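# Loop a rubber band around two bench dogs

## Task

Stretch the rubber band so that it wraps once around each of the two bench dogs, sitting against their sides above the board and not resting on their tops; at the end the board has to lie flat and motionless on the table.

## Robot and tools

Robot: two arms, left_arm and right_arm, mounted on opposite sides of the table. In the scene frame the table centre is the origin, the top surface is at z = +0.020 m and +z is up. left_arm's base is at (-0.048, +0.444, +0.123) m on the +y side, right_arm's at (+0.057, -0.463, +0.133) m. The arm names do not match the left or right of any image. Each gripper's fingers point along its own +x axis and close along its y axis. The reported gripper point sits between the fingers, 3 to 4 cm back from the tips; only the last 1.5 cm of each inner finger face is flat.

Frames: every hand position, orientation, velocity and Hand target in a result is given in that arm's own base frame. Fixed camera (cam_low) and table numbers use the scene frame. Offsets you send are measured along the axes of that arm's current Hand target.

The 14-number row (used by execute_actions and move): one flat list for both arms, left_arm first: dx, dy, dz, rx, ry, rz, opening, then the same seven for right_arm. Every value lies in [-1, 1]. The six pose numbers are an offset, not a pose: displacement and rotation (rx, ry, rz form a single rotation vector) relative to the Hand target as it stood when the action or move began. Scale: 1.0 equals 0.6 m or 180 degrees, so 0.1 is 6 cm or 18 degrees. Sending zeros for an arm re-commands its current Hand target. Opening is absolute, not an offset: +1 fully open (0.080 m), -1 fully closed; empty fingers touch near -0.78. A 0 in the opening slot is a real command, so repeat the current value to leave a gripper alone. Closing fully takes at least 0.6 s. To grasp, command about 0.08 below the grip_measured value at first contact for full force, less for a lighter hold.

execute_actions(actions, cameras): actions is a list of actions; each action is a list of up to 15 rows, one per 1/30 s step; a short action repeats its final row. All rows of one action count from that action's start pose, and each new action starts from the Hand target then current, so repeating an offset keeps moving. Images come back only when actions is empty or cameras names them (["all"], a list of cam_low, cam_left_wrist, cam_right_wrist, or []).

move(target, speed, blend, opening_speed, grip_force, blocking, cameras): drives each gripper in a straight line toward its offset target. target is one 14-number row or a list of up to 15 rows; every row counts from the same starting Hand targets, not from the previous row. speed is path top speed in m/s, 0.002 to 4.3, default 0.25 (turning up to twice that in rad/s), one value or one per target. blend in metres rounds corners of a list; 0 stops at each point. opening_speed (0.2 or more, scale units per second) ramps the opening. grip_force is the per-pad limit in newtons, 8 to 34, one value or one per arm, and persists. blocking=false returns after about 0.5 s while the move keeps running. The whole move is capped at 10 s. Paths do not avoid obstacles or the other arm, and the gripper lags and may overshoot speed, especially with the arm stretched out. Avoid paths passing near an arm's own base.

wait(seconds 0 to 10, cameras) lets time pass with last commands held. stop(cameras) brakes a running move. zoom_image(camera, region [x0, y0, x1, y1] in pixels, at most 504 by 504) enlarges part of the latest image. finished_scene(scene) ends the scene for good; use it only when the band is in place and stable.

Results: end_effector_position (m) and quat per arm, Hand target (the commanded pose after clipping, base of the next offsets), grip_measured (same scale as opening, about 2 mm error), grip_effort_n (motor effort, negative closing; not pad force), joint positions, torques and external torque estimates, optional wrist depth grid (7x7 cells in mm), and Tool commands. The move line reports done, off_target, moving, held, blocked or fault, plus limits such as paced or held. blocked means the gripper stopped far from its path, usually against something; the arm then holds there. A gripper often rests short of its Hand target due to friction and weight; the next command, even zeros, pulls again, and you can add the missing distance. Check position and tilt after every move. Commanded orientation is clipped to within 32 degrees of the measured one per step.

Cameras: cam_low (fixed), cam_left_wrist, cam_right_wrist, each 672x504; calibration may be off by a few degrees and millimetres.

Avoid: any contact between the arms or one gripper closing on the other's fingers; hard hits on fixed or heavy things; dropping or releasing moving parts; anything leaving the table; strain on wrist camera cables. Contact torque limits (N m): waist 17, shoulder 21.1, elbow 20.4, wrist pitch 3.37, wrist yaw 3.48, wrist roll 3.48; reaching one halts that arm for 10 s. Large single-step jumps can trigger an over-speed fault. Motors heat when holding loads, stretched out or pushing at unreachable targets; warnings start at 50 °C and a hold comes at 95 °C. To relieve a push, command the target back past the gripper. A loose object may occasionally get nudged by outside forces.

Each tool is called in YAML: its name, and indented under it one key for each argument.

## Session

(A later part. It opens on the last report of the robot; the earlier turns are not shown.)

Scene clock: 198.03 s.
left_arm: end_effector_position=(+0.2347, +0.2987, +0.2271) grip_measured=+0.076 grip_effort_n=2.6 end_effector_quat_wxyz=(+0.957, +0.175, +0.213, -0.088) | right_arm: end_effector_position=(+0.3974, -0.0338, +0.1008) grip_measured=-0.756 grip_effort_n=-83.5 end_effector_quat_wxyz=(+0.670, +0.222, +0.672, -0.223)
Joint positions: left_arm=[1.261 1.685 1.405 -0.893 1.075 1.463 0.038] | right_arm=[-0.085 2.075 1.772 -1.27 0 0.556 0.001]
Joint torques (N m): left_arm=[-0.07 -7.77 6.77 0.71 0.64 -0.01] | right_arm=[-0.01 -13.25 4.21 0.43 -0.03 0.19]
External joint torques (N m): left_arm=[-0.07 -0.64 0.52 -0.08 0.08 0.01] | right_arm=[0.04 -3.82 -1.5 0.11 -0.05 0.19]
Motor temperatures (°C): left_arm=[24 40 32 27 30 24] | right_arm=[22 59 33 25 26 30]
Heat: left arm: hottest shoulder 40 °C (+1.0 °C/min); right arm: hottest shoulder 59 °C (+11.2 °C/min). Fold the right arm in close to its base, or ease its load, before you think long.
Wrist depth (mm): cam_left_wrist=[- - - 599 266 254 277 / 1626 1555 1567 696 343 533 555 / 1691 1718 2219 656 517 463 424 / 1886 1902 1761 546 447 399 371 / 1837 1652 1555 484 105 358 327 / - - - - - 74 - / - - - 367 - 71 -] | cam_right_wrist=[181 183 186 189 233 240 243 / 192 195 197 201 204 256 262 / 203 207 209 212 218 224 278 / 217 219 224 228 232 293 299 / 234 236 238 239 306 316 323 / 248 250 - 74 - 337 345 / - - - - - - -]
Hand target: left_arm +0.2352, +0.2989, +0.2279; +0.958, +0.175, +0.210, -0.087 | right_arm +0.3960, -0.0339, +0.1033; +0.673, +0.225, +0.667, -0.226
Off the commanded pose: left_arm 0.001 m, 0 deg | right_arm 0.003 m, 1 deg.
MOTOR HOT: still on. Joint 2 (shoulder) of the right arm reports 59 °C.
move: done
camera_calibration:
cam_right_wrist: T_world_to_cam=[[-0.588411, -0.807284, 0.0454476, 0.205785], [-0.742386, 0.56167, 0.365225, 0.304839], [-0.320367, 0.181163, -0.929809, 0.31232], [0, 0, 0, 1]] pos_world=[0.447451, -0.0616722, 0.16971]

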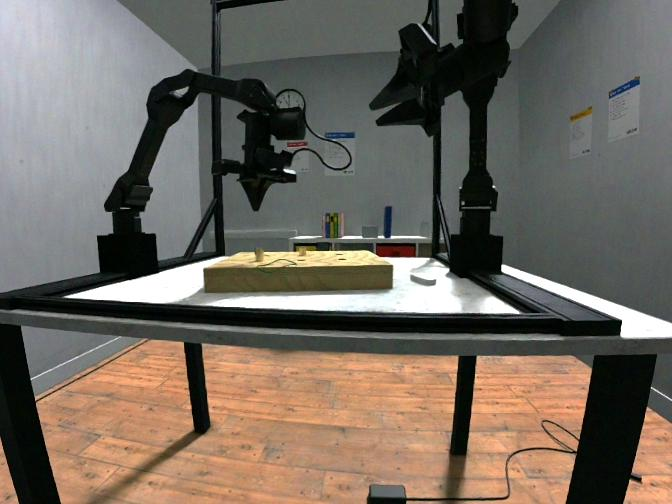

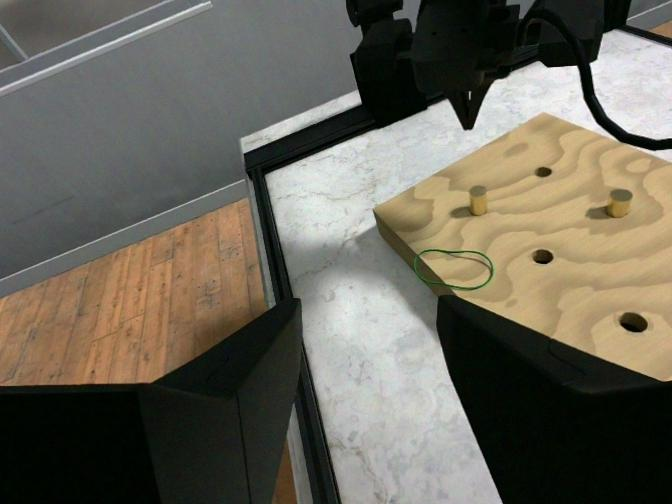

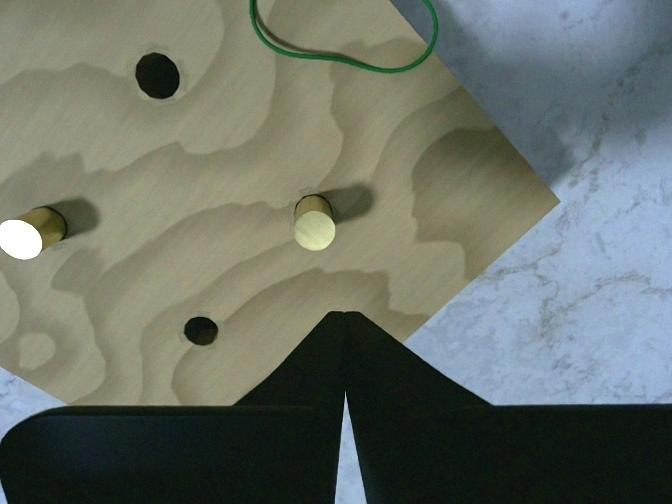

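move:
  target:
    - [0,0,0,0,0,0,0.0761,0.02,0.0635,0.178,0,0,0,-0.3]
    - [0,0,0,0,0,0,0.0761,0.188,0.0635,0.178,0,0,0,-0.3]
  speed: 0.15
  blend: 0.01
  cameras: ["cam_right_wrist"]

zoom_image:
  camera: "cam_right_wrist"
  region: [250, 200, 500, 450]

Scene clock: 203.53 s.
left_arm: end_effector_position=(+0.2347, +0.2987, +0.2271) grip_measured=+0.076 grip_effort_n=2.6 end_effector_quat_wxyz=(+0.957, +0.175, +0.213, -0.088) | right_arm: end_effector_position=(+0.5026, -0.0673, -0.0046) grip_measured=-0.303 grip_effort_n=16.5 end_effector_quat_wxyz=(+0.674, +0.228, +0.665, -0.226)
Joint positions: left_arm=[1.261 1.685 1.405 -0.893 1.075 1.463 0.038] | right_arm=[-0.133 2.649 2.35 -1.26 0 0.521 0.021]
Joint torques (N m): left_arm=[-0.06 -7.76 6.78 0.73 0.63 -0.04] | right_arm=[-0.08 -13.36 6.74 0.36 0 -0.07]
External joint torques (N m): left_arm=[-0.09 -0.58 0.52 -0.05 0.08 -0.03] | right_arm=[-0.09 -0.84 0.96 -0.02 -0.02 -0.07]
Motor temperatures (°C): left_arm=[24 40 32 27 30 24] | right_arm=[22 60 33 24 26 30]
Heat: left arm: hottest shoulder 40 °C (+1.0 °C/min); right arm: hottest shoulder 60 °C (+11.1 °C/min). Fold the right arm in close to its base, or ease its load, before you think long.
Wrist depth (mm): cam_left_wrist=[- - - 1567 199 189 203 / 1837 1732 - 764 243 200 - / 1732 2174 761 685 283 195 184 / 1837 1886 1705 522 334 256 289 / 1776 1639 1544 - - 345 322 / - - - - - 74 - / - - - 349 - 71 -] | cam_right_wrist=[- 85 128 133 134 137 138 / - 90 91 95 141 145 148 / - 96 98 99 150 154 157 / - 101 104 105 108 163 168 / 108 109 110 113 112 119 182 / - 116 - 119 80 124 192 / - - - 134 - - -]
Hand target: left_arm +0.2352, +0.2989, +0.2279; +0.958, +0.175, +0.210, -0.087 | right_arm +0.5051, -0.0685, -0.0083; +0.674, +0.225, +0.667, -0.226
Off the commanded pose: left_arm 0.001 m, 0 deg | right_arm 0.005 m, 0 deg.
MOTOR HOT: still on. Joint 2 (shoulder) of the right arm reports 60 °C.
joint sent to its limit (right arm) — joint 3 (elbow), upper limit, where the elbow is as straight as it goes. The joint targets still meet the commanded pose.
move: done
camera_calibration:
cam_right_wrist: T_world_to_cam=[[-0.599573, -0.799391, 0.038538, 0.251465], [-0.739975, 0.572065, 0.353806, 0.439723], [-0.304875, 0.183615, -0.934525, 0.24643], [0, 0, 0, 1]] pos_world=[0.551286, -0.0957796, 0.0650271]
Images, in order (width x height): cam_right_wrist 672x504.

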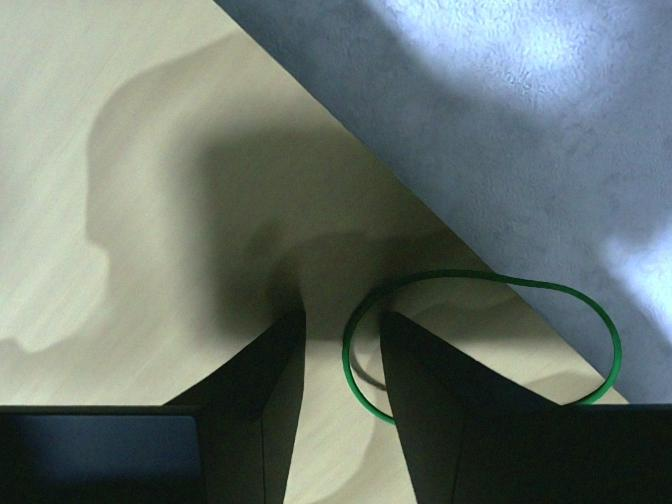

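Scaled by 2.016 from the camera's 672x504 image, which has a finer 960x720 frame.

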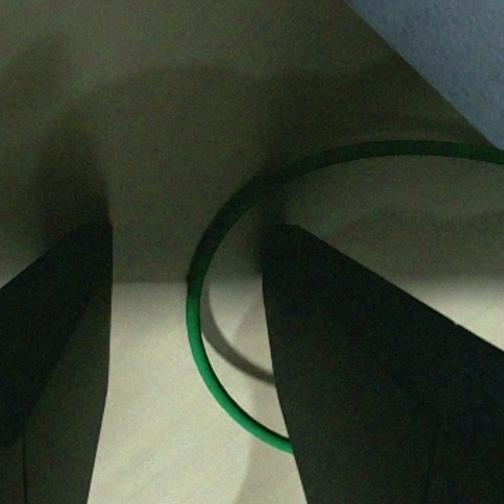

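move:
  target: [0,0,0,0,0,0,0.0761,0.008,0.006,0,0,0,0,-0.3]
  speed: 0.04
  cameras: ["cam_right_wrist"]

zoom_image:
  camera: "cam_right_wrist"
  region: [250, 200, 500, 450]

Scene clock: 209.70 s.
left_arm: end_effector_position=(+0.2347, +0.2987, +0.2271) grip_measured=+0.076 grip_effort_n=2.6 end_effector_quat_wxyz=(+0.957, +0.175, +0.213, -0.088) | right_arm: end_effector_position=(+0.5048, -0.0663, -0.0057) grip_measured=-0.303 grip_effort_n=17.0 end_effector_quat_wxyz=(+0.677, +0.228, +0.663, -0.225)
Joint positions: left_arm=[1.261 1.685 1.405 -0.893 1.075 1.463 0.038] | right_arm=[-0.13 2.651 2.35 -1.249 0 0.521 0.021]
Joint torques (N m): left_arm=[-0.01 -7.74 6.94 0.72 0.63 -0.03] | right_arm=[0.3 -12.34 6.68 0.5 0 0.16]
External joint torques (N m): left_arm=[-0.05 -0.65 0.71 -0.07 0.08 -0.02] | right_arm=[0.31 -0.03 1.04 0.15 -0.03 0.16]
Motor temperatures (°C): left_arm=[24 40 32 27 30 24] | right_arm=[22 58 33 24 26 30]
Heat: left arm: hottest shoulder 40 °C (+1.0 °C/min); right arm: hottest shoulder 58 °C (+9.0 °C/min). Fold the right arm in close to its base, or ease its load, before you think long.
Wrist depth (mm): cam_left_wrist=[1533 1469 1691 1639 199 189 201 / 1500 1480 1626 717 237 201 - / - - 1853 - 287 194 182 / 2110 1920 1718 529 334 255 281 / 1791 1665 1544 453 - 345 323 / - - - 401 - 74 - / - - - 359 - 71 -] | cam_right_wrist=[- 85 128 133 134 137 137 / - 90 91 137 141 144 147 / - 96 98 99 150 154 156 / - 101 104 105 107 163 166 / 108 109 110 113 112 118 180 / - 115 - 118 80 122 190 / - - - 132 - - -]
Hand target: left_arm +0.2352, +0.2989, +0.2279; +0.958, +0.175, +0.210, -0.087 | right_arm +0.5073, -0.0656, -0.0131; +0.674, +0.225, +0.667, -0.226
Off the commanded pose: left_arm 0.001 m, 0 deg | right_arm 0.008 m, 1 deg.
MOTOR HOT: still on. Joint 2 (shoulder) of the right arm reports 58 °C.
joint sent to its limit (right arm) — joint 3 (elbow), upper limit, where the elbow is as straight as it goes. The joint targets still meet the commanded pose.
move: done
camera_calibration:
cam_right_wrist: T_world_to_cam=[[-0.597709, -0.800976, 0.0343777, 0.252599], [-0.744484, 0.570442, 0.3469, 0.443333], [-0.297469, 0.181752, -0.937272, 0.2421], [0, 0, 0, 1]] pos_world=[0.553053, -0.0945721, 0.0644367]
Images, in order (width x height): cam_right_wrist 672x504.

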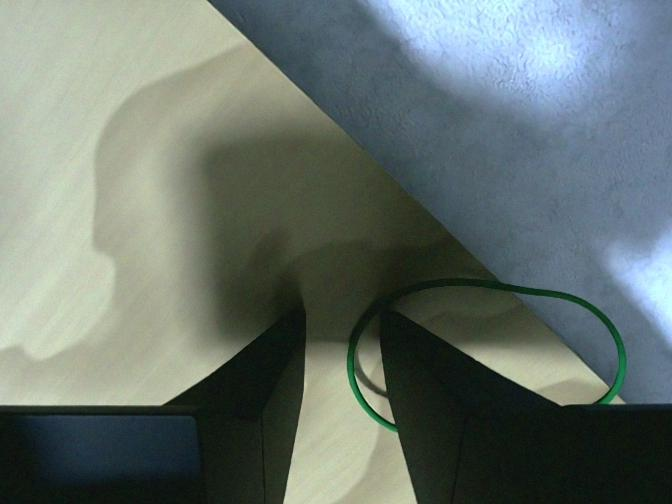

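Scaled by 2.016 from the camera's 672x504 image, which has a finer 960x720 frame.

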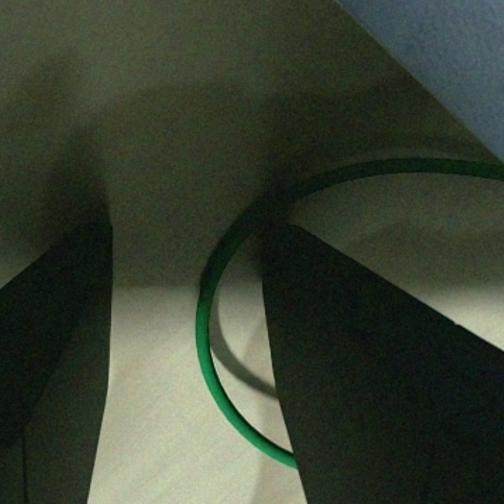

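move:
  target: [0,0,0,0,0,0,0.0761,-0.017,-0.002,0,0,0,0,-0.4]
  speed: 0.05
  cameras: ["cam_right_wrist"]

zoom_image:
  camera: "cam_right_wrist"
  region: [270, 260, 430, 420]

execute_actions:
  actions:
    - [[0,0,0,0,0,0,0.0761,0,0,0,0,0,0,-0.7]]
    - [[0,0,0,0,0,0,0.0761,0,0,0,0,0,0,-1]]
    - [[0,0,0,0,0,0,0.0761,0,0,0,0,0,0,-1]]
  cameras: ["cam_right_wrist"]

zoom_image:
  camera: "cam_right_wrist"
  region: [270, 260, 430, 420]

Scene clock: 221.57 s.
left_arm: end_effector_position=(+0.2347, +0.2987, +0.2271) grip_measured=+0.076 grip_effort_n=2.6 end_effector_quat_wxyz=(+0.957, +0.175, +0.213, -0.088) | right_arm: end_effector_position=(+0.5038, -0.0661, -0.0057) grip_measured=-0.397 grip_effort_n=-16.5 end_effector_quat_wxyz=(+0.676, +0.227, +0.664, -0.225)
Joint positions: left_arm=[1.261 1.685 1.405 -0.893 1.075 1.463 0.038] | right_arm=[-0.13 2.651 2.35 -1.253 0 0.521 0.017]
Joint torques (N m): left_arm=[0.02 -7.76 6.74 0.7 0.64 -0.04] | right_arm=[0.09 -14.88 6.5 -0.19 0 0.1]
External joint torques (N m): left_arm=[0.01 -0.63 0.49 -0.09 0.09 -0.03] | right_arm=[0.16 -2.36 0.75 -0.55 -0.02 0.1]
Motor temperatures (°C): left_arm=[24 40 32 27 30 24] | right_arm=[22 59 34 24 26 30]
Heat: left arm: hottest shoulder 40 °C (+1.0 °C/min); right arm: hottest shoulder 59 °C (+11.1 °C/min). Fold the right arm in close to its base, or ease its load, before you think long.
Wrist depth (mm): cam_left_wrist=[- 1533 1567 696 201 189 200 / 1578 1652 1869 832 241 201 - / 1746 - 1705 - 344 192 183 / 2316 1920 1869 564 335 254 275 / 1761 1639 1522 - 105 348 324 / - - - 422 377 74 - / - - - 358 - 71 -] | cam_right_wrist=[- 85 88 133 133 137 137 / - 90 91 95 141 145 147 / - 96 98 99 149 154 156 / - 101 104 105 107 162 167 / 108 109 110 111 112 119 179 / - 115 - 118 82 123 189 / - - - 133 - - -]
Hand target: left_arm +0.2352, +0.2989, +0.2279; +0.958, +0.175, +0.210, -0.087 | right_arm +0.5065, -0.0665, -0.0029; +0.674, +0.225, +0.667, -0.226
Off the commanded pose: left_arm 0.001 m, 0 deg | right_arm 0.004 m, 0 deg.
MOTOR HOT: still on. Joint 2 (shoulder) of the right arm reports 59 °C.
joint sent to its limit (right arm) — joint 3 (elbow), upper limit, where the elbow is as straight as it goes. The joint targets still meet the commanded pose.
move: done
camera_calibration:
cam_right_wrist: T_world_to_cam=[[-0.597571, -0.800978, 0.0366485, 0.252059], [-0.742852, 0.570252, 0.350691, 0.441714], [-0.301795, 0.182339, -0.935774, 0.243942], [0, 0, 0, 1]] pos_world=[0.552372, -0.0944747, 0.0641315]
Images, in order (width x height): cam_right_wrist 672x504.

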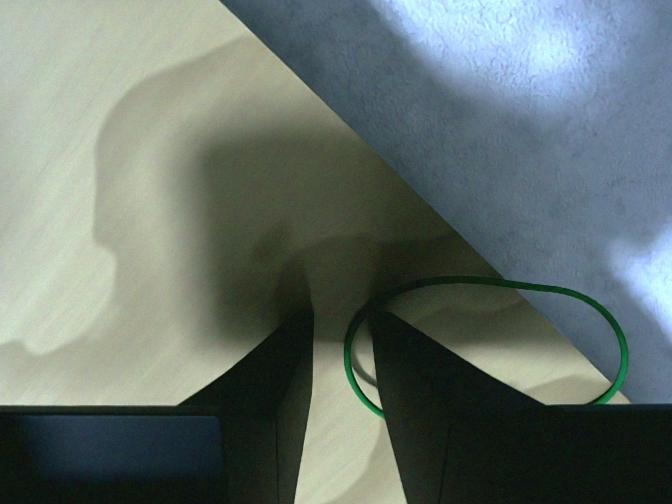

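Scaled by 3.150 from the camera's 672x504 image, which has a finer 960x720 frame.

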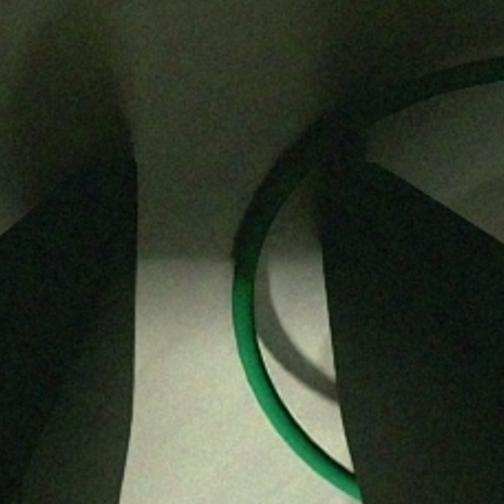

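Scene clock: 223.37 s.
left_arm: end_effector_position=(+0.2347, +0.2987, +0.2271) grip_measured=+0.076 grip_effort_n=2.6 end_effector_quat_wxyz=(+0.957, +0.175, +0.213, -0.088) | right_arm: end_effector_position=(+0.5032, -0.0662, -0.0057) grip_measured=-0.755 grip_effort_n=-83.5 end_effector_quat_wxyz=(+0.674, +0.227, +0.665, -0.225)
Joint positions: left_arm=[1.261 1.685 1.405 -0.893 1.075 1.463 0.038] | right_arm=[-0.131 2.651 2.35 -1.257 0 0.521 0.001]
Joint torques (N m): left_arm=[0.01 -7.73 6.71 0.72 0.64 -0.07] | right_arm=[0.14 -14.94 6.73 -0.02 -0.02 0.08]
External joint torques (N m): left_arm=[-0.01 -0.64 0.5 -0.07 0.09 -0.05] | right_arm=[0.22 -2.55 1.05 -0.38 -0.05 0.08]
External joint torques at the end of the 1st action: left_arm=[-0.04 -0.55 0.54 -0.06 0.08 -0.01] | right_arm=[0.18 -2.46 0.88 -0.37 -0.07 0.05]
External joint torques at the end of the 2nd action: left_arm=[-0.04 -0.67 0.61 -0.08 0.06 -0.03] | right_arm=[0.27 -2.65 0.91 -0.39 -0.07 0.05]
Motor temperatures (°C): left_arm=[24 40 32 27 30 24] | right_arm=[22 60 34 24 26 30]
Heat: left arm: hottest shoulder 40 °C (+1.0 °C/min); right arm: hottest shoulder 60 °C (+11.1 °C/min). Fold the right arm in close to its base, or ease its load, before you think long.
Wrist depth (mm): cam_left_wrist=[1853 1420 - 609 200 190 199 / - - - - 206 201 473 / 1639 - 748 730 285 194 184 / 1991 1955 1665 - 334 226 281 / 1746 1678 1578 - - 345 322 / - - - 405 - 74 - / - - - 364 - 71 -] | cam_right_wrist=[- 85 115 133 133 136 137 / - 90 91 137 141 145 147 / - 95 98 99 149 154 157 / - 101 104 105 107 163 167 / 108 109 111 110 114 119 180 / - 115 - 74 - 124 191 / - - - - - - -]
Hand target: left_arm +0.2352, +0.2989, +0.2279; +0.958, +0.175, +0.210, -0.087 | right_arm +0.5065, -0.0665, -0.0029; +0.674, +0.225, +0.667, -0.226
Off the commanded pose: left_arm 0.001 m, 0 deg | right_arm 0.004 m, 0 deg.
MOTOR HOT: still on. Joint 2 (shoulder) of the right arm reports 60 °C.
joint sent to its limit (right arm) — joint 3 (elbow), upper limit, where the elbow is as straight as it goes. The joint targets still meet the commanded pose.
camera_calibration:
cam_right_wrist: T_world_to_cam=[[-0.597763, -0.800766, 0.0381154, 0.251721], [-0.741573, 0.570386, 0.353171, 0.440594], [-0.304548, 0.182847, -0.934782, 0.245221], [0, 0, 0, 1]] pos_world=[0.551884, -0.0945768, 0.064028]
Images, in order (width x height): cam_right_wrist 672x504.

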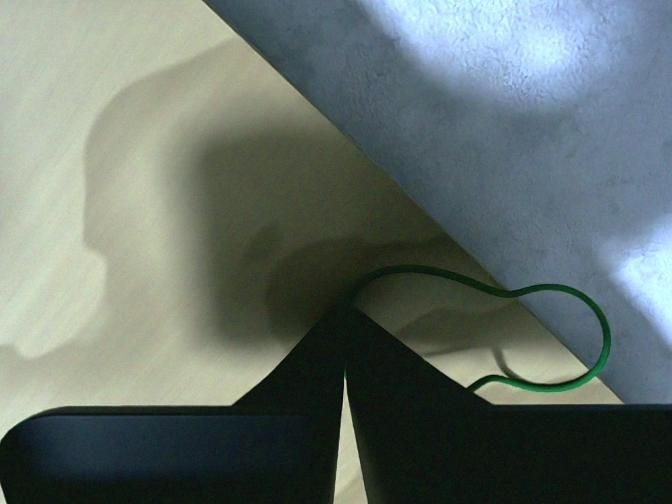

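Scaled by 3.150 from the camera's 672x504 image, which has a finer 960x720 frame.

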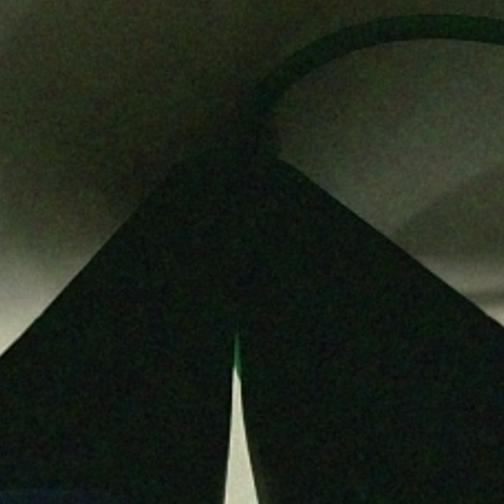

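move:
  target: [0,0,0,0,0,0,0.0761,-0.06,0,0,0,0,0,-1]
  speed: 0.08
  cameras: ["cam_right_wrist","cam_left_wrist"]

Scene clock: 225.80 s.
left_arm: end_effector_position=(+0.2347, +0.2987, +0.2271) grip_measured=+0.076 grip_effort_n=2.6 end_effector_quat_wxyz=(+0.957, +0.175, +0.213, -0.088) | right_arm: end_effector_position=(+0.5023, -0.0661, +0.0242) grip_measured=-0.755 grip_effort_n=-83.5 end_effector_quat_wxyz=(+0.685, +0.229, +0.654, -0.223)
Joint positions: left_arm=[1.261 1.685 1.405 -0.893 1.075 1.463 0.038] | right_arm=[-0.131 2.589 2.35 -1.287 0 0.521 0.001]
Joint torques (N m): left_arm=[-0.05 -7.76 6.78 0.72 0.63 -0.01] | right_arm=[0.25 -16.19 6.7 -0.04 -0.04 0.07]
External joint torques (N m): left_arm=[-0.04 -0.6 0.53 -0.06 0.07 0] | right_arm=[0.34 -4.02 0.97 -0.45 -0.07 0.07]
Motor temperatures (°C): left_arm=[24 40 32 27 30 24] | right_arm=[22 61 34 24 26 30]
Heat: left arm: hottest shoulder 40 °C (+1.0 °C/min); right arm: hottest shoulder 61 °C (+12.0 °C/min). Fold the right arm in close to its base, or ease its load, before you think long.
Wrist depth (mm): cam_left_wrist=[- 1375 - 658 194 183 658 / - - - 737 683 174 152 / - 1776 2069 - 318 178 175 / 1869 1937 1705 - 401 248 351 / 1761 1678 1511 - - 354 326 / - - - - 373 74 - / - - - 355 - 71 -] | cam_right_wrist=[112 113 144 161 162 163 166 / 118 119 120 167 171 173 175 / - 126 128 130 180 183 186 / 132 134 136 136 139 194 198 / 142 143 144 143 147 154 211 / 149 150 - 74 - 160 222 / - - - - - - -]
Hand target: left_arm +0.2352, +0.2989, +0.2279; +0.958, +0.175, +0.210, -0.087 | right_arm +0.5062, -0.0664, +0.0330; +0.674, +0.225, +0.667, -0.226
Off the commanded pose: left_arm 0.001 m, 0 deg | right_arm 0.010 m, 2 deg.
MOTOR HOT: still on. Joint 2 (shoulder) of the right arm reports 61 °C.
joint sent to its limit (right arm) — joint 3 (elbow), upper limit, where the elbow is as straight as it goes. The joint targets are off in orientation, not in position.
move: off_target (right_arm)
camera_calibration:
cam_right_wrist: T_world_to_cam=[[-0.598681, -0.800659, 0.0229292, 0.251011], [-0.752094, 0.571755, 0.327797, 0.435336], [-0.275563, 0.179001, -0.94447, 0.25826], [0, 0, 0, 1]] pos_world=[0.548856, -0.0941599, 0.0954618]
Images, in order (width x height): cam_left_wrist 672x504, cam_right_wrist 672x504.

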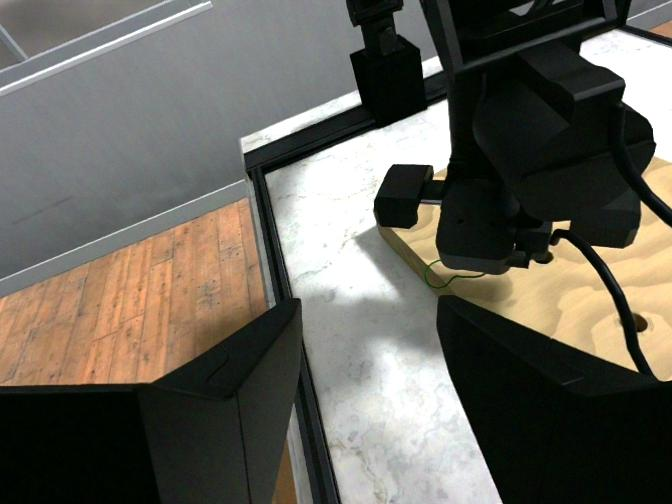

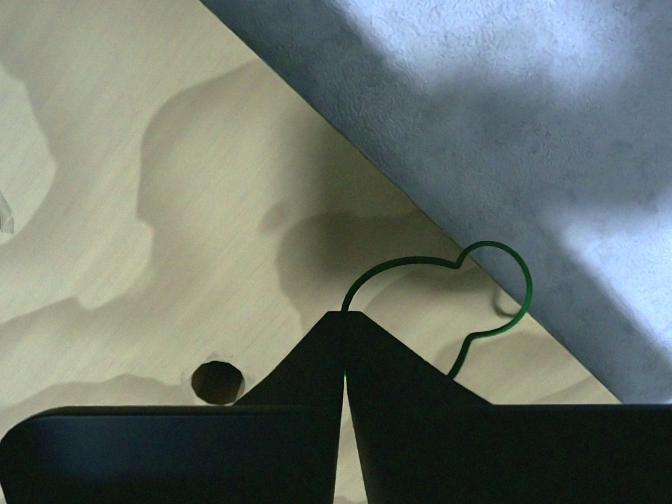

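move:
  target:
    - [0,0,0,0,0,0,0.0761,-0.07,-0.015,-0.04,0,0,0,-1]
    - [0,0,0,0,0,0,0.0761,-0.115,-0.064,-0.178,0,0,0,-1]
  speed: 0.1
  blend: 0.015
  cameras: ["cam_right_wrist","cam_left_wrist","cam_low"]

Scene clock: 229.60 s.
left_arm: end_effector_position=(+0.2347, +0.2987, +0.2271) grip_measured=+0.076 grip_effort_n=2.6 end_effector_quat_wxyz=(+0.957, +0.175, +0.213, -0.088) | right_arm: end_effector_position=(+0.3985, -0.0323, +0.0987) grip_measured=-0.755 grip_effort_n=-83.5 end_effector_quat_wxyz=(+0.670, +0.223, +0.672, -0.223)
Joint positions: left_arm=[1.261 1.685 1.405 -0.893 1.075 1.463 0.038] | right_arm=[-0.081 2.079 1.771 -1.264 0 0.561 0.001]
Joint torques (N m): left_arm=[-0.13 -7.71 6.72 0.72 0.63 -0.02] | right_arm=[0.17 -13.19 4.11 0.41 -0.04 0.16]
External joint torques (N m): left_arm=[-0.13 -0.61 0.52 -0.05 0.08 0] | right_arm=[0.17 -3.76 -1.62 0.05 -0.06 0.16]
Motor temperatures (°C): left_arm=[24 40 32 27 30 24] | right_arm=[22 62 34 24 26 30]
Heat: left arm: hottest shoulder 40 °C (+1.0 °C/min); right arm: hottest shoulder 62 °C (+13.1 °C/min). Fold the right arm in close to its base, or ease its load, before you think long.
Wrist depth (mm): cam_left_wrist=[- - - 353 267 254 272 / 1602 - - 742 339 529 567 / 1357 1746 722 - 503 464 426 / 1791 1955 1806 - 441 402 373 / 1791 1652 1544 - - 357 330 / - - - - - 74 - / - - - 352 - 71 -] | cam_right_wrist=[180 181 183 187 229 239 242 / 191 193 195 197 201 251 257 / 202 204 207 209 215 222 273 / 215 217 221 224 227 290 296 / 230 235 236 235 299 314 320 / 245 247 - 74 75 331 341 / - - - - - - -]
Hand target: left_arm +0.2352, +0.2989, +0.2279; +0.958, +0.175, +0.210, -0.087 | right_arm +0.3973, -0.0323, +0.1010; +0.674, +0.225, +0.667, -0.226
Off the commanded pose: left_arm 0.001 m, 0 deg | right_arm 0.003 m, 1 deg.
MOTOR HOT: still on. Joint 2 (shoulder) of the right arm reports 62 °C.
move: done
camera_calibration:
cam_right_wrist: T_world_to_cam=[[-0.589036, -0.80683, 0.0454188, 0.207969], [-0.741981, 0.562248, 0.36516, 0.3055], [-0.320158, 0.181392, -0.929836, 0.31039], [0, 0, 0, 1]] pos_world=[0.448551, -0.060273, 0.16761]

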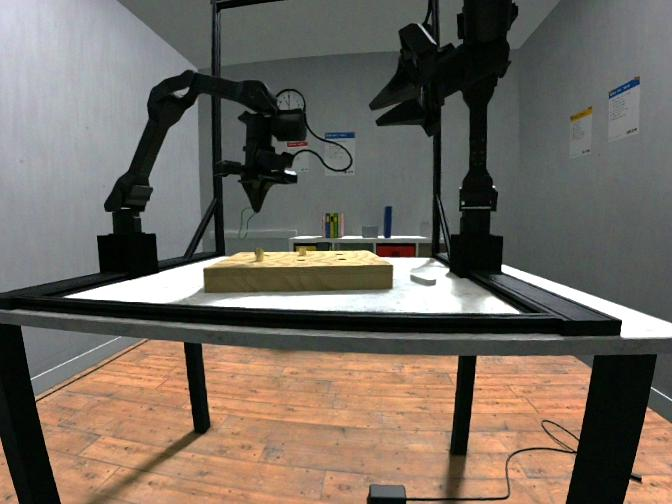

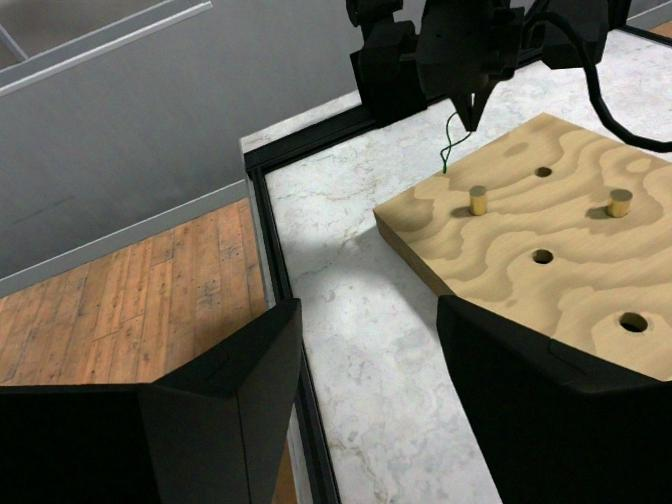

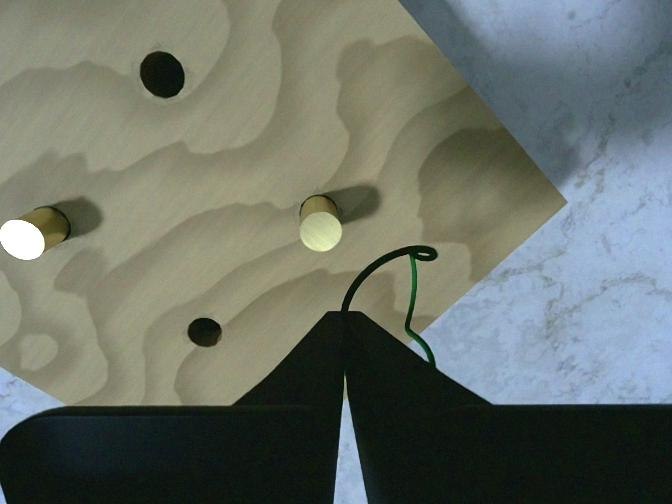

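zoom_image:
  camera: "cam_right_wrist"
  region: [300, 200, 500, 400]

zoom_image:
  camera: "cam_left_wrist"
  region: [400, 80, 520, 200]

zoom_image:
  camera: "cam_low"
  region: [210, 170, 300, 260]

Scaled by 2.520 from the camera's 672x504 image, which has a finer 960x720 frame.

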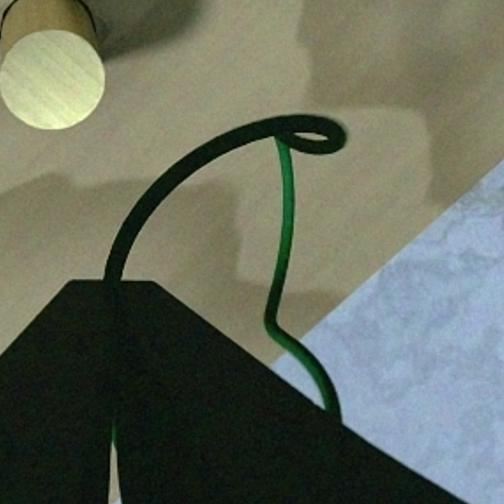

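Scaled by 4.200 from the camera's 672x504 image, which has a finer 960x720 frame.

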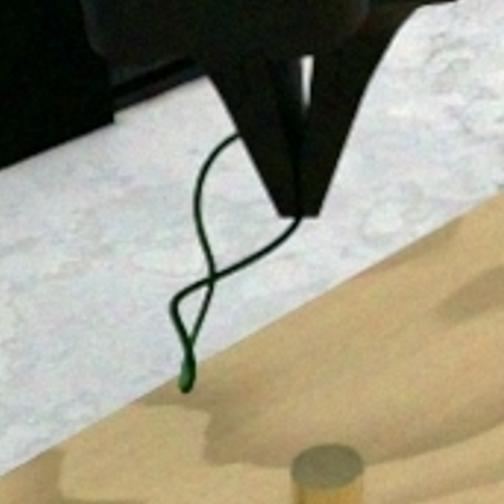

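Scaled by 5.600 from the camera's 672x504 image, which has a finer 960x720 frame.

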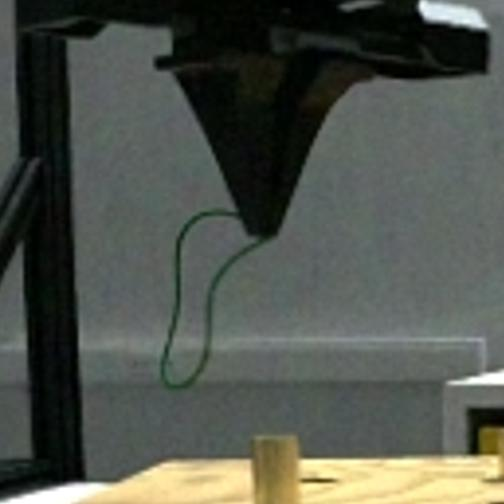

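move:
  target:
    - [0,0,0,0,0,0,0.0761,0.06,0.0,0.097,0,0,0,-1]
    - [0,0,0,0,0,0,0.0761,0.165,0.06,0.097,0,0,0,-1]
    - [0,0,0,0,0,0,0.0761,0.165,0.06,0.097,0,0,0,-0.3]
  speed: 0.1
  blend: [0.01,0,0]
  cameras: ["cam_right_wrist","cam_left_wrist","cam_low"]

Scene clock: 239.77 s.
left_arm: end_effector_position=(+0.2347, +0.2987, +0.2271) grip_measured=+0.076 grip_effort_n=2.6 end_effector_quat_wxyz=(+0.957, +0.175, +0.213, -0.088) | right_arm: end_effector_position=(+0.4630, -0.0379, +0.0059) grip_measured=-0.303 grip_effort_n=17.0 end_effector_quat_wxyz=(+0.673, +0.222, +0.670, -0.222)
Joint positions: left_arm=[1.261 1.685 1.405 -0.893 1.075 1.463 0.038] | right_arm=[-0.082 2.416 1.958 -1.109 0 0.558 0.021]
Joint torques (N m): left_arm=[0.01 -7.74 6.72 0.72 0.63 -0.01] | right_arm=[-0.08 -11.97 6.57 0.4 0 0.18]
External joint torques (N m): left_arm=[0.06 -0.57 0.48 -0.06 0.07 0] | right_arm=[0.02 -0.74 0.98 0.04 -0.03 0.18]
Motor temperatures (°C): left_arm=[24 40 32 27 30 24] | right_arm=[22 63 33 24 26 30]
Heat: left arm: hottest shoulder 40 °C (+0.0 °C/min); right arm: hottest shoulder 63 °C (+11.0 °C/min). Fold the right arm in close to its base, or ease its load, before you think long.
Wrist depth (mm): cam_left_wrist=[- - - 662 632 219 221 / - 1307 - - 674 218 194 / - 1886 1886 - 357 282 293 / 2174 1955 1691 - 439 387 367 / 1732 1678 1533 - - 355 328 / - - - - - 74 - / - - - 355 343 71 -] | cam_right_wrist=[- 97 98 99 102 148 150 / - 103 104 105 108 154 162 / 108 110 111 112 114 117 170 / - 117 119 121 123 125 130 / 123 125 126 129 129 134 137 / 131 131 - 138 80 142 146 / - - - 152 - - -]
Hand target: left_arm +0.2352, +0.2989, +0.2279; +0.958, +0.175, +0.210, -0.087 | right_arm +0.4663, -0.0390, +0.0025; +0.674, +0.225, +0.667, -0.226
Off the commanded pose: left_arm 0.001 m, 0 deg | right_arm 0.005 m, 1 deg.
MOTOR HOT: still on. Joint 2 (shoulder) of the right arm reports 63 °C.
move: done
camera_calibration:
cam_right_wrist: T_world_to_cam=[[-0.587428, -0.808152, 0.0426517, 0.244837], [-0.745206, 0.560722, 0.360913, 0.391857], [-0.315588, 0.180226, -0.931624, 0.243645], [0, 0, 0, 1]] pos_world=[0.51273, -0.0657685, 0.0751168]

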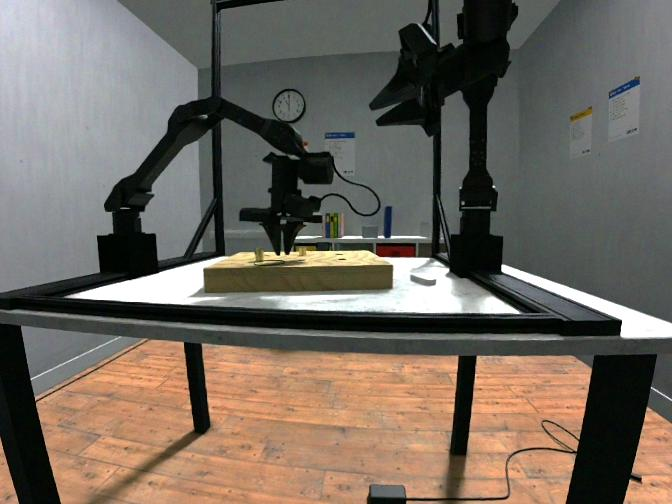

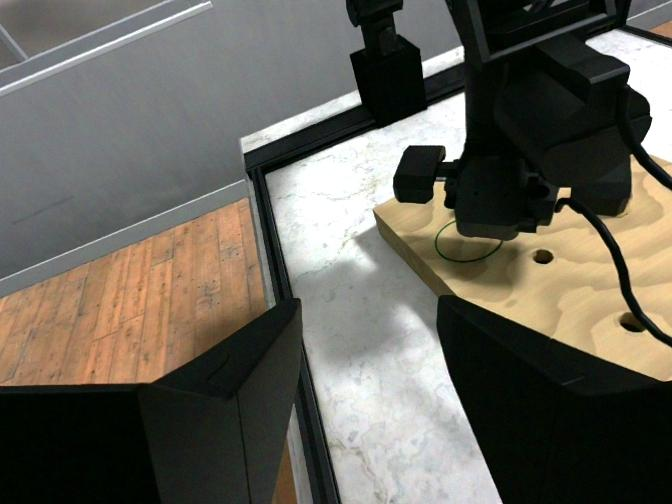

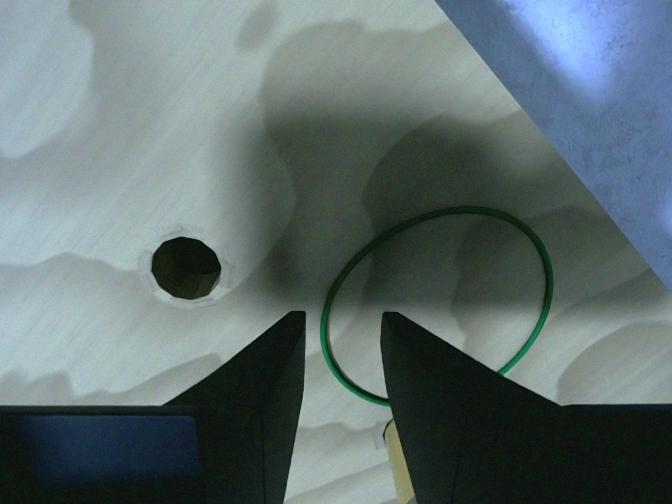

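move:
  target:
    - [0,0,0,0,0,0,0.0761,0.012,0.009,0,0,0,0,-0.3]
    - [0,0,0,0,0,0,0.0761,0.019,0.009,0,0,0,0,-0.3]
  speed: 0.05
  cameras: ["cam_right_wrist"]

zoom_image:
  camera: "cam_right_wrist"
  region: [250, 200, 500, 450]

Scene clock: 245.20 s.
left_arm: end_effector_position=(+0.2347, +0.2987, +0.2271) grip_measured=+0.076 grip_effort_n=2.1 end_effector_quat_wxyz=(+0.957, +0.175, +0.213, -0.088) | right_arm: end_effector_position=(+0.4675, -0.0354, -0.0033) grip_measured=-0.303 grip_effort_n=16.5 end_effector_quat_wxyz=(+0.674, +0.224, +0.668, -0.223)
Joint positions: left_arm=[1.261 1.685 1.405 -0.893 1.075 1.463 0.038] | right_arm=[-0.076 2.44 1.963 -1.085 0 0.568 0.021]
Joint torques (N m): left_arm=[-0.04 -7.79 6.76 0.72 0.61 -0.01] | right_arm=[0.32 -11.86 6.17 0.44 0.01 0.21]
External joint torques (N m): left_arm=[-0.04 -0.61 0.49 -0.07 0.06 0] | right_arm=[0.32 -0.39 0.56 0.09 -0.01 0.21]
Motor temperatures (°C): left_arm=[24 40 32 27 30 24] | right_arm=[22 63 33 24 26 29]
Heat: left arm: hottest shoulder 40 °C (+0.0 °C/min); right arm: hottest shoulder 63 °C (+8.1 °C/min). Fold the right arm in close to its base, or ease its load, before you think long.
Wrist depth (mm): cam_left_wrist=[1402 1411 1544 656 648 221 636 / - - 1602 696 681 225 200 / - - 725 644 367 282 291 / 2049 1869 1761 - 440 385 362 / 1821 1665 1567 - - 358 328 / - - - - - 74 - / - - - - - 71 -] | cam_right_wrist=[- 89 90 91 91 140 142 / - 94 96 98 99 101 152 / - 99 102 104 105 106 159 / 106 106 110 110 111 114 117 / - 116 116 118 118 122 126 / - 121 - 126 80 129 133 / - - - 139 - - -]
Hand target: left_arm +0.2352, +0.2989, +0.2279; +0.958, +0.175, +0.210, -0.087 | right_arm +0.4696, -0.0347, -0.0088; +0.674, +0.225, +0.667, -0.226
Off the commanded pose: left_arm 0.001 m, 0 deg | right_arm 0.006 m, 0 deg.
MOTOR HOT: still on. Joint 2 (shoulder) of the right arm reports 63 °C.
move: done
camera_calibration:
cam_right_wrist: T_world_to_cam=[[-0.591353, -0.805445, 0.0395031, 0.251815], [-0.74475, 0.564266, 0.356303, 0.397034], [-0.309273, 0.181281, -0.933535, 0.23313], [0, 0, 0, 1]] pos_world=[0.516703, -0.063472, 0.0662236]
Images, in order (width x height): cam_right_wrist 672x504.

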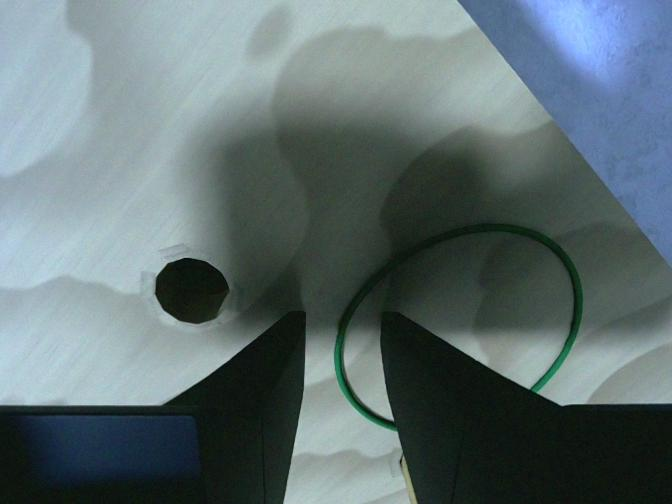

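Scaled by 2.016 from the camera's 672x504 image, which has a finer 960x720 frame.

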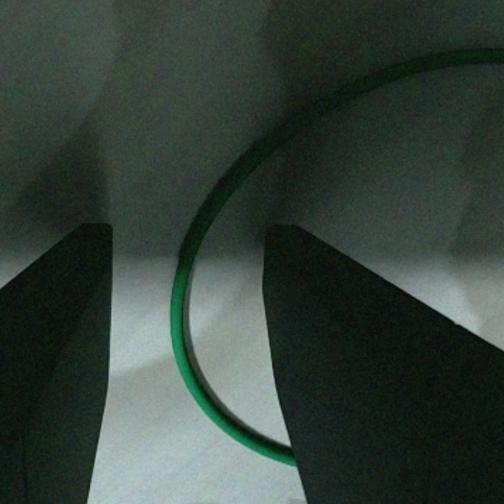

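move:
  target: [0,0,0,0,0,0,0.0761,0.007,0.001,0,0,0,0,-0.3]
  speed: 0.03
  cameras: ["cam_right_wrist"]

Scene clock: 247.50 s.
left_arm: end_effector_position=(+0.2347, +0.2987, +0.2271) grip_measured=+0.076 grip_effort_n=2.6 end_effector_quat_wxyz=(+0.957, +0.175, +0.213, -0.088) | right_arm: end_effector_position=(+0.4692, -0.0352, -0.0060) grip_measured=-0.303 grip_effort_n=16.5 end_effector_quat_wxyz=(+0.676, +0.225, +0.666, -0.222)
Joint positions: left_arm=[1.261 1.685 1.405 -0.893 1.075 1.463 0.038] | right_arm=[-0.075 2.446 1.963 -1.074 0 0.568 0.021]
Joint torques (N m): left_arm=[-0.1 -7.73 6.83 0.73 0.59 -0.02] | right_arm=[0.32 -11.76 5.67 0.47 0 0.22]
External joint torques (N m): left_arm=[-0.06 -0.66 0.64 -0.05 0.04 0] | right_arm=[0.23 -0.44 0.14 0.11 -0.01 0.22]
Motor temperatures (°C): left_arm=[24 40 32 27 30 24] | right_arm=[22 63 33 24 26 29]
Heat: left arm: hottest shoulder 40 °C (+0.0 °C/min); right arm: hottest shoulder 63 °C (+8.1 °C/min). Fold the right arm in close to its base, or ease its load, before you think long.
Wrist depth (mm): cam_left_wrist=[- - 1533 642 618 222 227 / 1420 1567 1665 713 648 226 196 / - 1920 2394 623 364 288 225 / 1920 1886 1761 582 442 380 364 / 1821 1614 1544 - - 353 330 / - - - 397 - 74 - / - - - - - 71 -] | cam_right_wrist=[- 87 89 89 89 137 139 / - 92 93 95 96 99 149 / - 97 100 100 103 103 156 / 103 103 107 108 108 111 114 / - 112 113 115 114 119 122 / - - - 122 80 125 129 / - - - 136 - - -]
Hand target: left_arm +0.2352, +0.2989, +0.2279; +0.958, +0.175, +0.210, -0.087 | right_arm +0.4700, -0.0344, -0.0130; +0.674, +0.225, +0.667, -0.226
Off the commanded pose: left_arm 0.001 m, 0 deg | right_arm 0.007 m, 0 deg.
MOTOR HOT: still on. Joint 2 (shoulder) of the right arm reports 63 °C.
move: done
camera_calibration:
cam_right_wrist: T_world_to_cam=[[-0.590955, -0.805852, 0.0370739, 0.252896], [-0.746762, 0.56385, 0.352731, 0.400025], [-0.305153, 0.180763, -0.93499, 0.2291], [0, 0, 0, 1]] pos_world=[0.518085, -0.0631699, 0.0637288]
Images, in order (width x height): cam_right_wrist 672x504.

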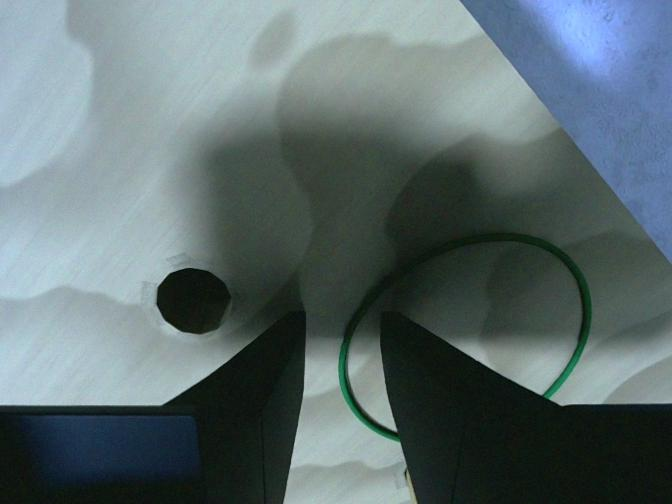

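move:
  target:
    - [0,0,0,0,0,0,0.0761,0.004,0.0,0,0,0,0,-0.3]
    - [0,0,0,0,0,0,0.0761,0.003,0.0,0,0,0,0,-1]
  speed: 0.03
  opening_speed: 0.8
  cameras: ["cam_right_wrist"]

zoom_image:
  camera: "cam_right_wrist"
  region: [270, 260, 430, 420]

Scene clock: 252.20 s.
left_arm: end_effector_position=(+0.2347, +0.2987, +0.2271) grip_measured=+0.076 grip_effort_n=2.6 end_effector_quat_wxyz=(+0.957, +0.175, +0.213, -0.088) | right_arm: end_effector_position=(+0.4705, -0.0367, -0.0072) grip_measured=-0.756 grip_effort_n=-83.5 end_effector_quat_wxyz=(+0.678, +0.222, +0.664, -0.225)
Joint positions: left_arm=[1.261 1.685 1.405 -0.893 1.075 1.463 0.038] | right_arm=[-0.075 2.448 1.963 -1.066 0.009 0.568 0.001]
Joint torques (N m): left_arm=[-0.09 -7.77 6.79 0.72 0.64 -0.05] | right_arm=[0.44 -11.77 5.39 0.31 -0.03 0.16]
External joint torques (N m): left_arm=[-0.06 -0.64 0.55 -0.07 0.09 -0.04] | right_arm=[0.35 -0.37 -0.17 -0.05 -0.05 0.16]
Motor temperatures (°C): left_arm=[24 41 32 27 30 24] | right_arm=[22 62 33 24 26 29]
Heat: left arm: hottest shoulder 41 °C (+1.0 °C/min); right arm: hottest shoulder 62 °C (+5.1 °C/min). Fold the right arm in close to its base, or ease its load, before you think long.
Wrist depth (mm): cam_left_wrist=[- - 1578 646 634 224 228 / 1375 - - 780 685 225 196 / 1449 - 1718 - 362 286 226 / 1920 1869 1761 - 437 373 361 / 1837 1639 1578 470 - 356 332 / - - - - - 74 - / - - - 361 - 71 -] | cam_right_wrist=[- 87 88 89 90 139 140 / - 92 93 95 96 99 149 / - 97 99 100 103 104 157 / - 103 106 107 108 111 114 / 109 112 114 112 117 119 122 / - 117 - 74 - 125 128 / - - - - - - -]
Hand target: left_arm +0.2352, +0.2989, +0.2279; +0.958, +0.175, +0.210, -0.087 | right_arm +0.4701, -0.0344, -0.0147; +0.674, +0.225, +0.667, -0.226
Off the commanded pose: left_arm 0.001 m, 0 deg | right_arm 0.008 m, 1 deg.
MOTOR HOT: still on. Joint 2 (shoulder) of the right arm reports 62 °C.
move: done
camera_calibration:
cam_right_wrist: T_world_to_cam=[[-0.591206, -0.805412, 0.0422724, 0.25272], [-0.748199, 0.56727, 0.344097, 0.40294], [-0.30112, 0.171804, -0.937982, 0.226414], [0, 0, 0, 1]] pos_world=[0.519067, -0.0639303, 0.0630387]
Images, in order (width x height): cam_right_wrist 672x504.

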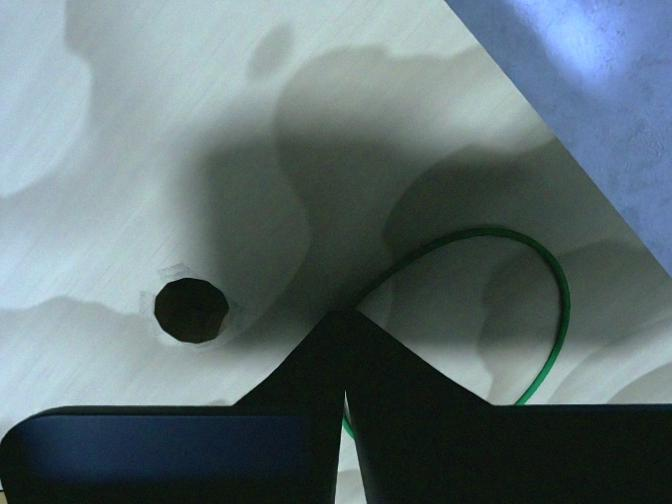

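Scaled by 3.150 from the camera's 672x504 image, which has a finer 960x720 frame.

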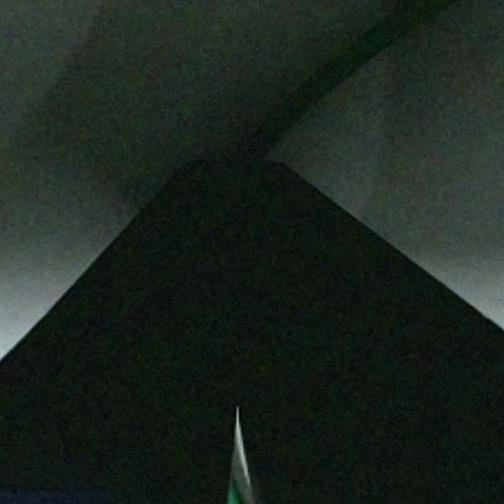

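move:
  target:
    - [0,0,0,0,0,0,0.0761,-0.15,0,0,0,0,0,-1]
    - [0,0,0,0,0,0,0.0761,-0.195,-0.075,-0.1,0,0,0,-1]
  speed: 0.12
  blend: 0.015
  cameras: ["cam_right_wrist","cam_left_wrist","cam_low"]

Scene clock: 257.20 s.
left_arm: end_effector_position=(+0.2347, +0.2987, +0.2271) grip_measured=+0.076 grip_effort_n=2.6 end_effector_quat_wxyz=(+0.957, +0.175, +0.213, -0.088) | right_arm: end_effector_position=(+0.3954, -0.0322, +0.0996) grip_measured=-0.756 grip_effort_n=-83.5 end_effector_quat_wxyz=(+0.670, +0.226, +0.670, -0.226)
Joint positions: left_arm=[1.261 1.685 1.405 -0.893 1.075 1.463 0.038] | right_arm=[-0.081 2.065 1.753 -1.26 0 0.57 0.001]
Joint torques (N m): left_arm=[-0.09 -7.69 6.75 0.71 0.64 0] | right_arm=[-0.16 -12.99 4.09 0.39 -0.01 -0.09]
External joint torques (N m): left_arm=[-0.09 -0.5 0.49 -0.07 0.08 0.01] | right_arm=[-0.16 -3.71 -1.57 0.06 -0.03 -0.09]
Motor temperatures (°C): left_arm=[24 41 32 27 30 24] | right_arm=[22 61 33 24 26 29]
Heat: left arm: hottest shoulder 41 °C (+1.0 °C/min); right arm: hottest shoulder 61 °C (+2.0 °C/min). Fold the right arm in close to its base, or ease its load, before you think long.
Wrist depth (mm): cam_left_wrist=[1590 1357 - 346 268 255 706 / 1533 - - 708 654 568 - / 1746 - 1821 627 504 466 424 / 1991 1853 1776 - 446 401 373 / 1746 1639 1691 455 105 358 331 / - - - 420 - 74 - / - - - 359 343 71 -] | cam_right_wrist=[180 182 184 189 231 240 242 / 192 195 196 199 204 253 258 / 203 206 208 210 216 223 275 / 217 219 223 227 229 285 297 / 232 234 238 238 306 319 320 / 245 248 - 74 75 336 343 / - - - - - - -]
Hand target: left_arm +0.2352, +0.2989, +0.2279; +0.958, +0.175, +0.210, -0.087 | right_arm +0.3940, -0.0334, +0.1015; +0.673, +0.225, +0.667, -0.226
Off the commanded pose: left_arm 0.001 m, 0 deg | right_arm 0.003 m, 1 deg.
MOTOR HOT: still on. Joint 2 (shoulder) of the right arm reports 61 °C.
move: done
camera_calibration:
cam_right_wrist: T_world_to_cam=[[-0.596762, -0.801163, 0.0448652, 0.209461], [-0.736988, 0.569358, 0.364253, 0.301196], [-0.31737, 0.184308, -0.930219, 0.309305], [0, 0, 0, 1]] pos_world=[0.44514, -0.0606834, 0.168612]

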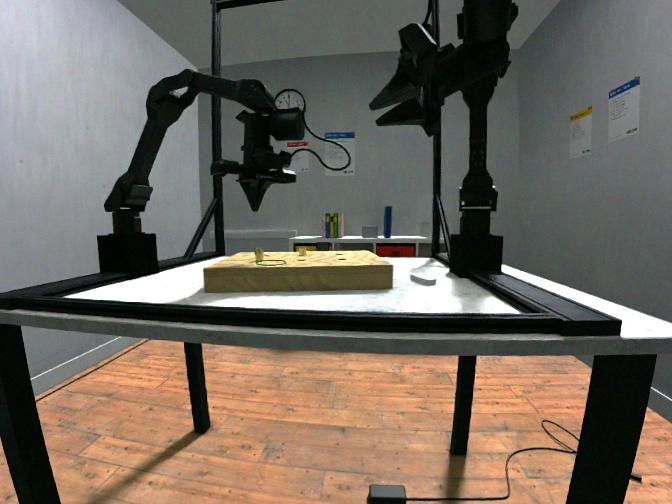

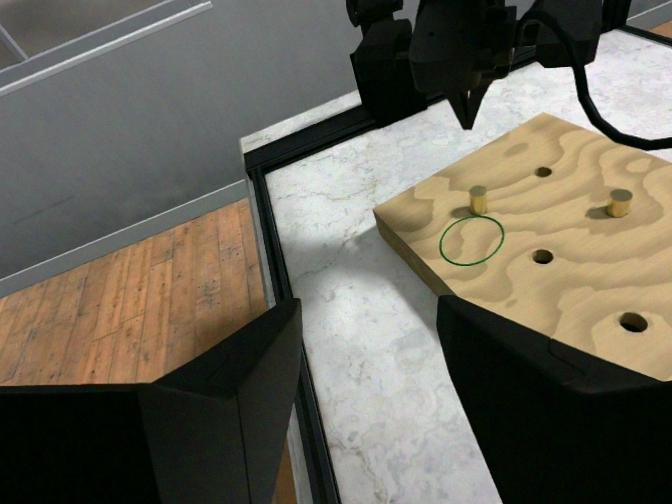

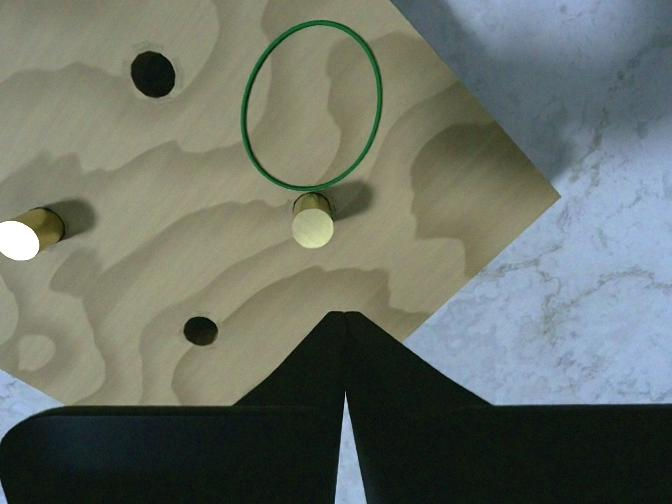

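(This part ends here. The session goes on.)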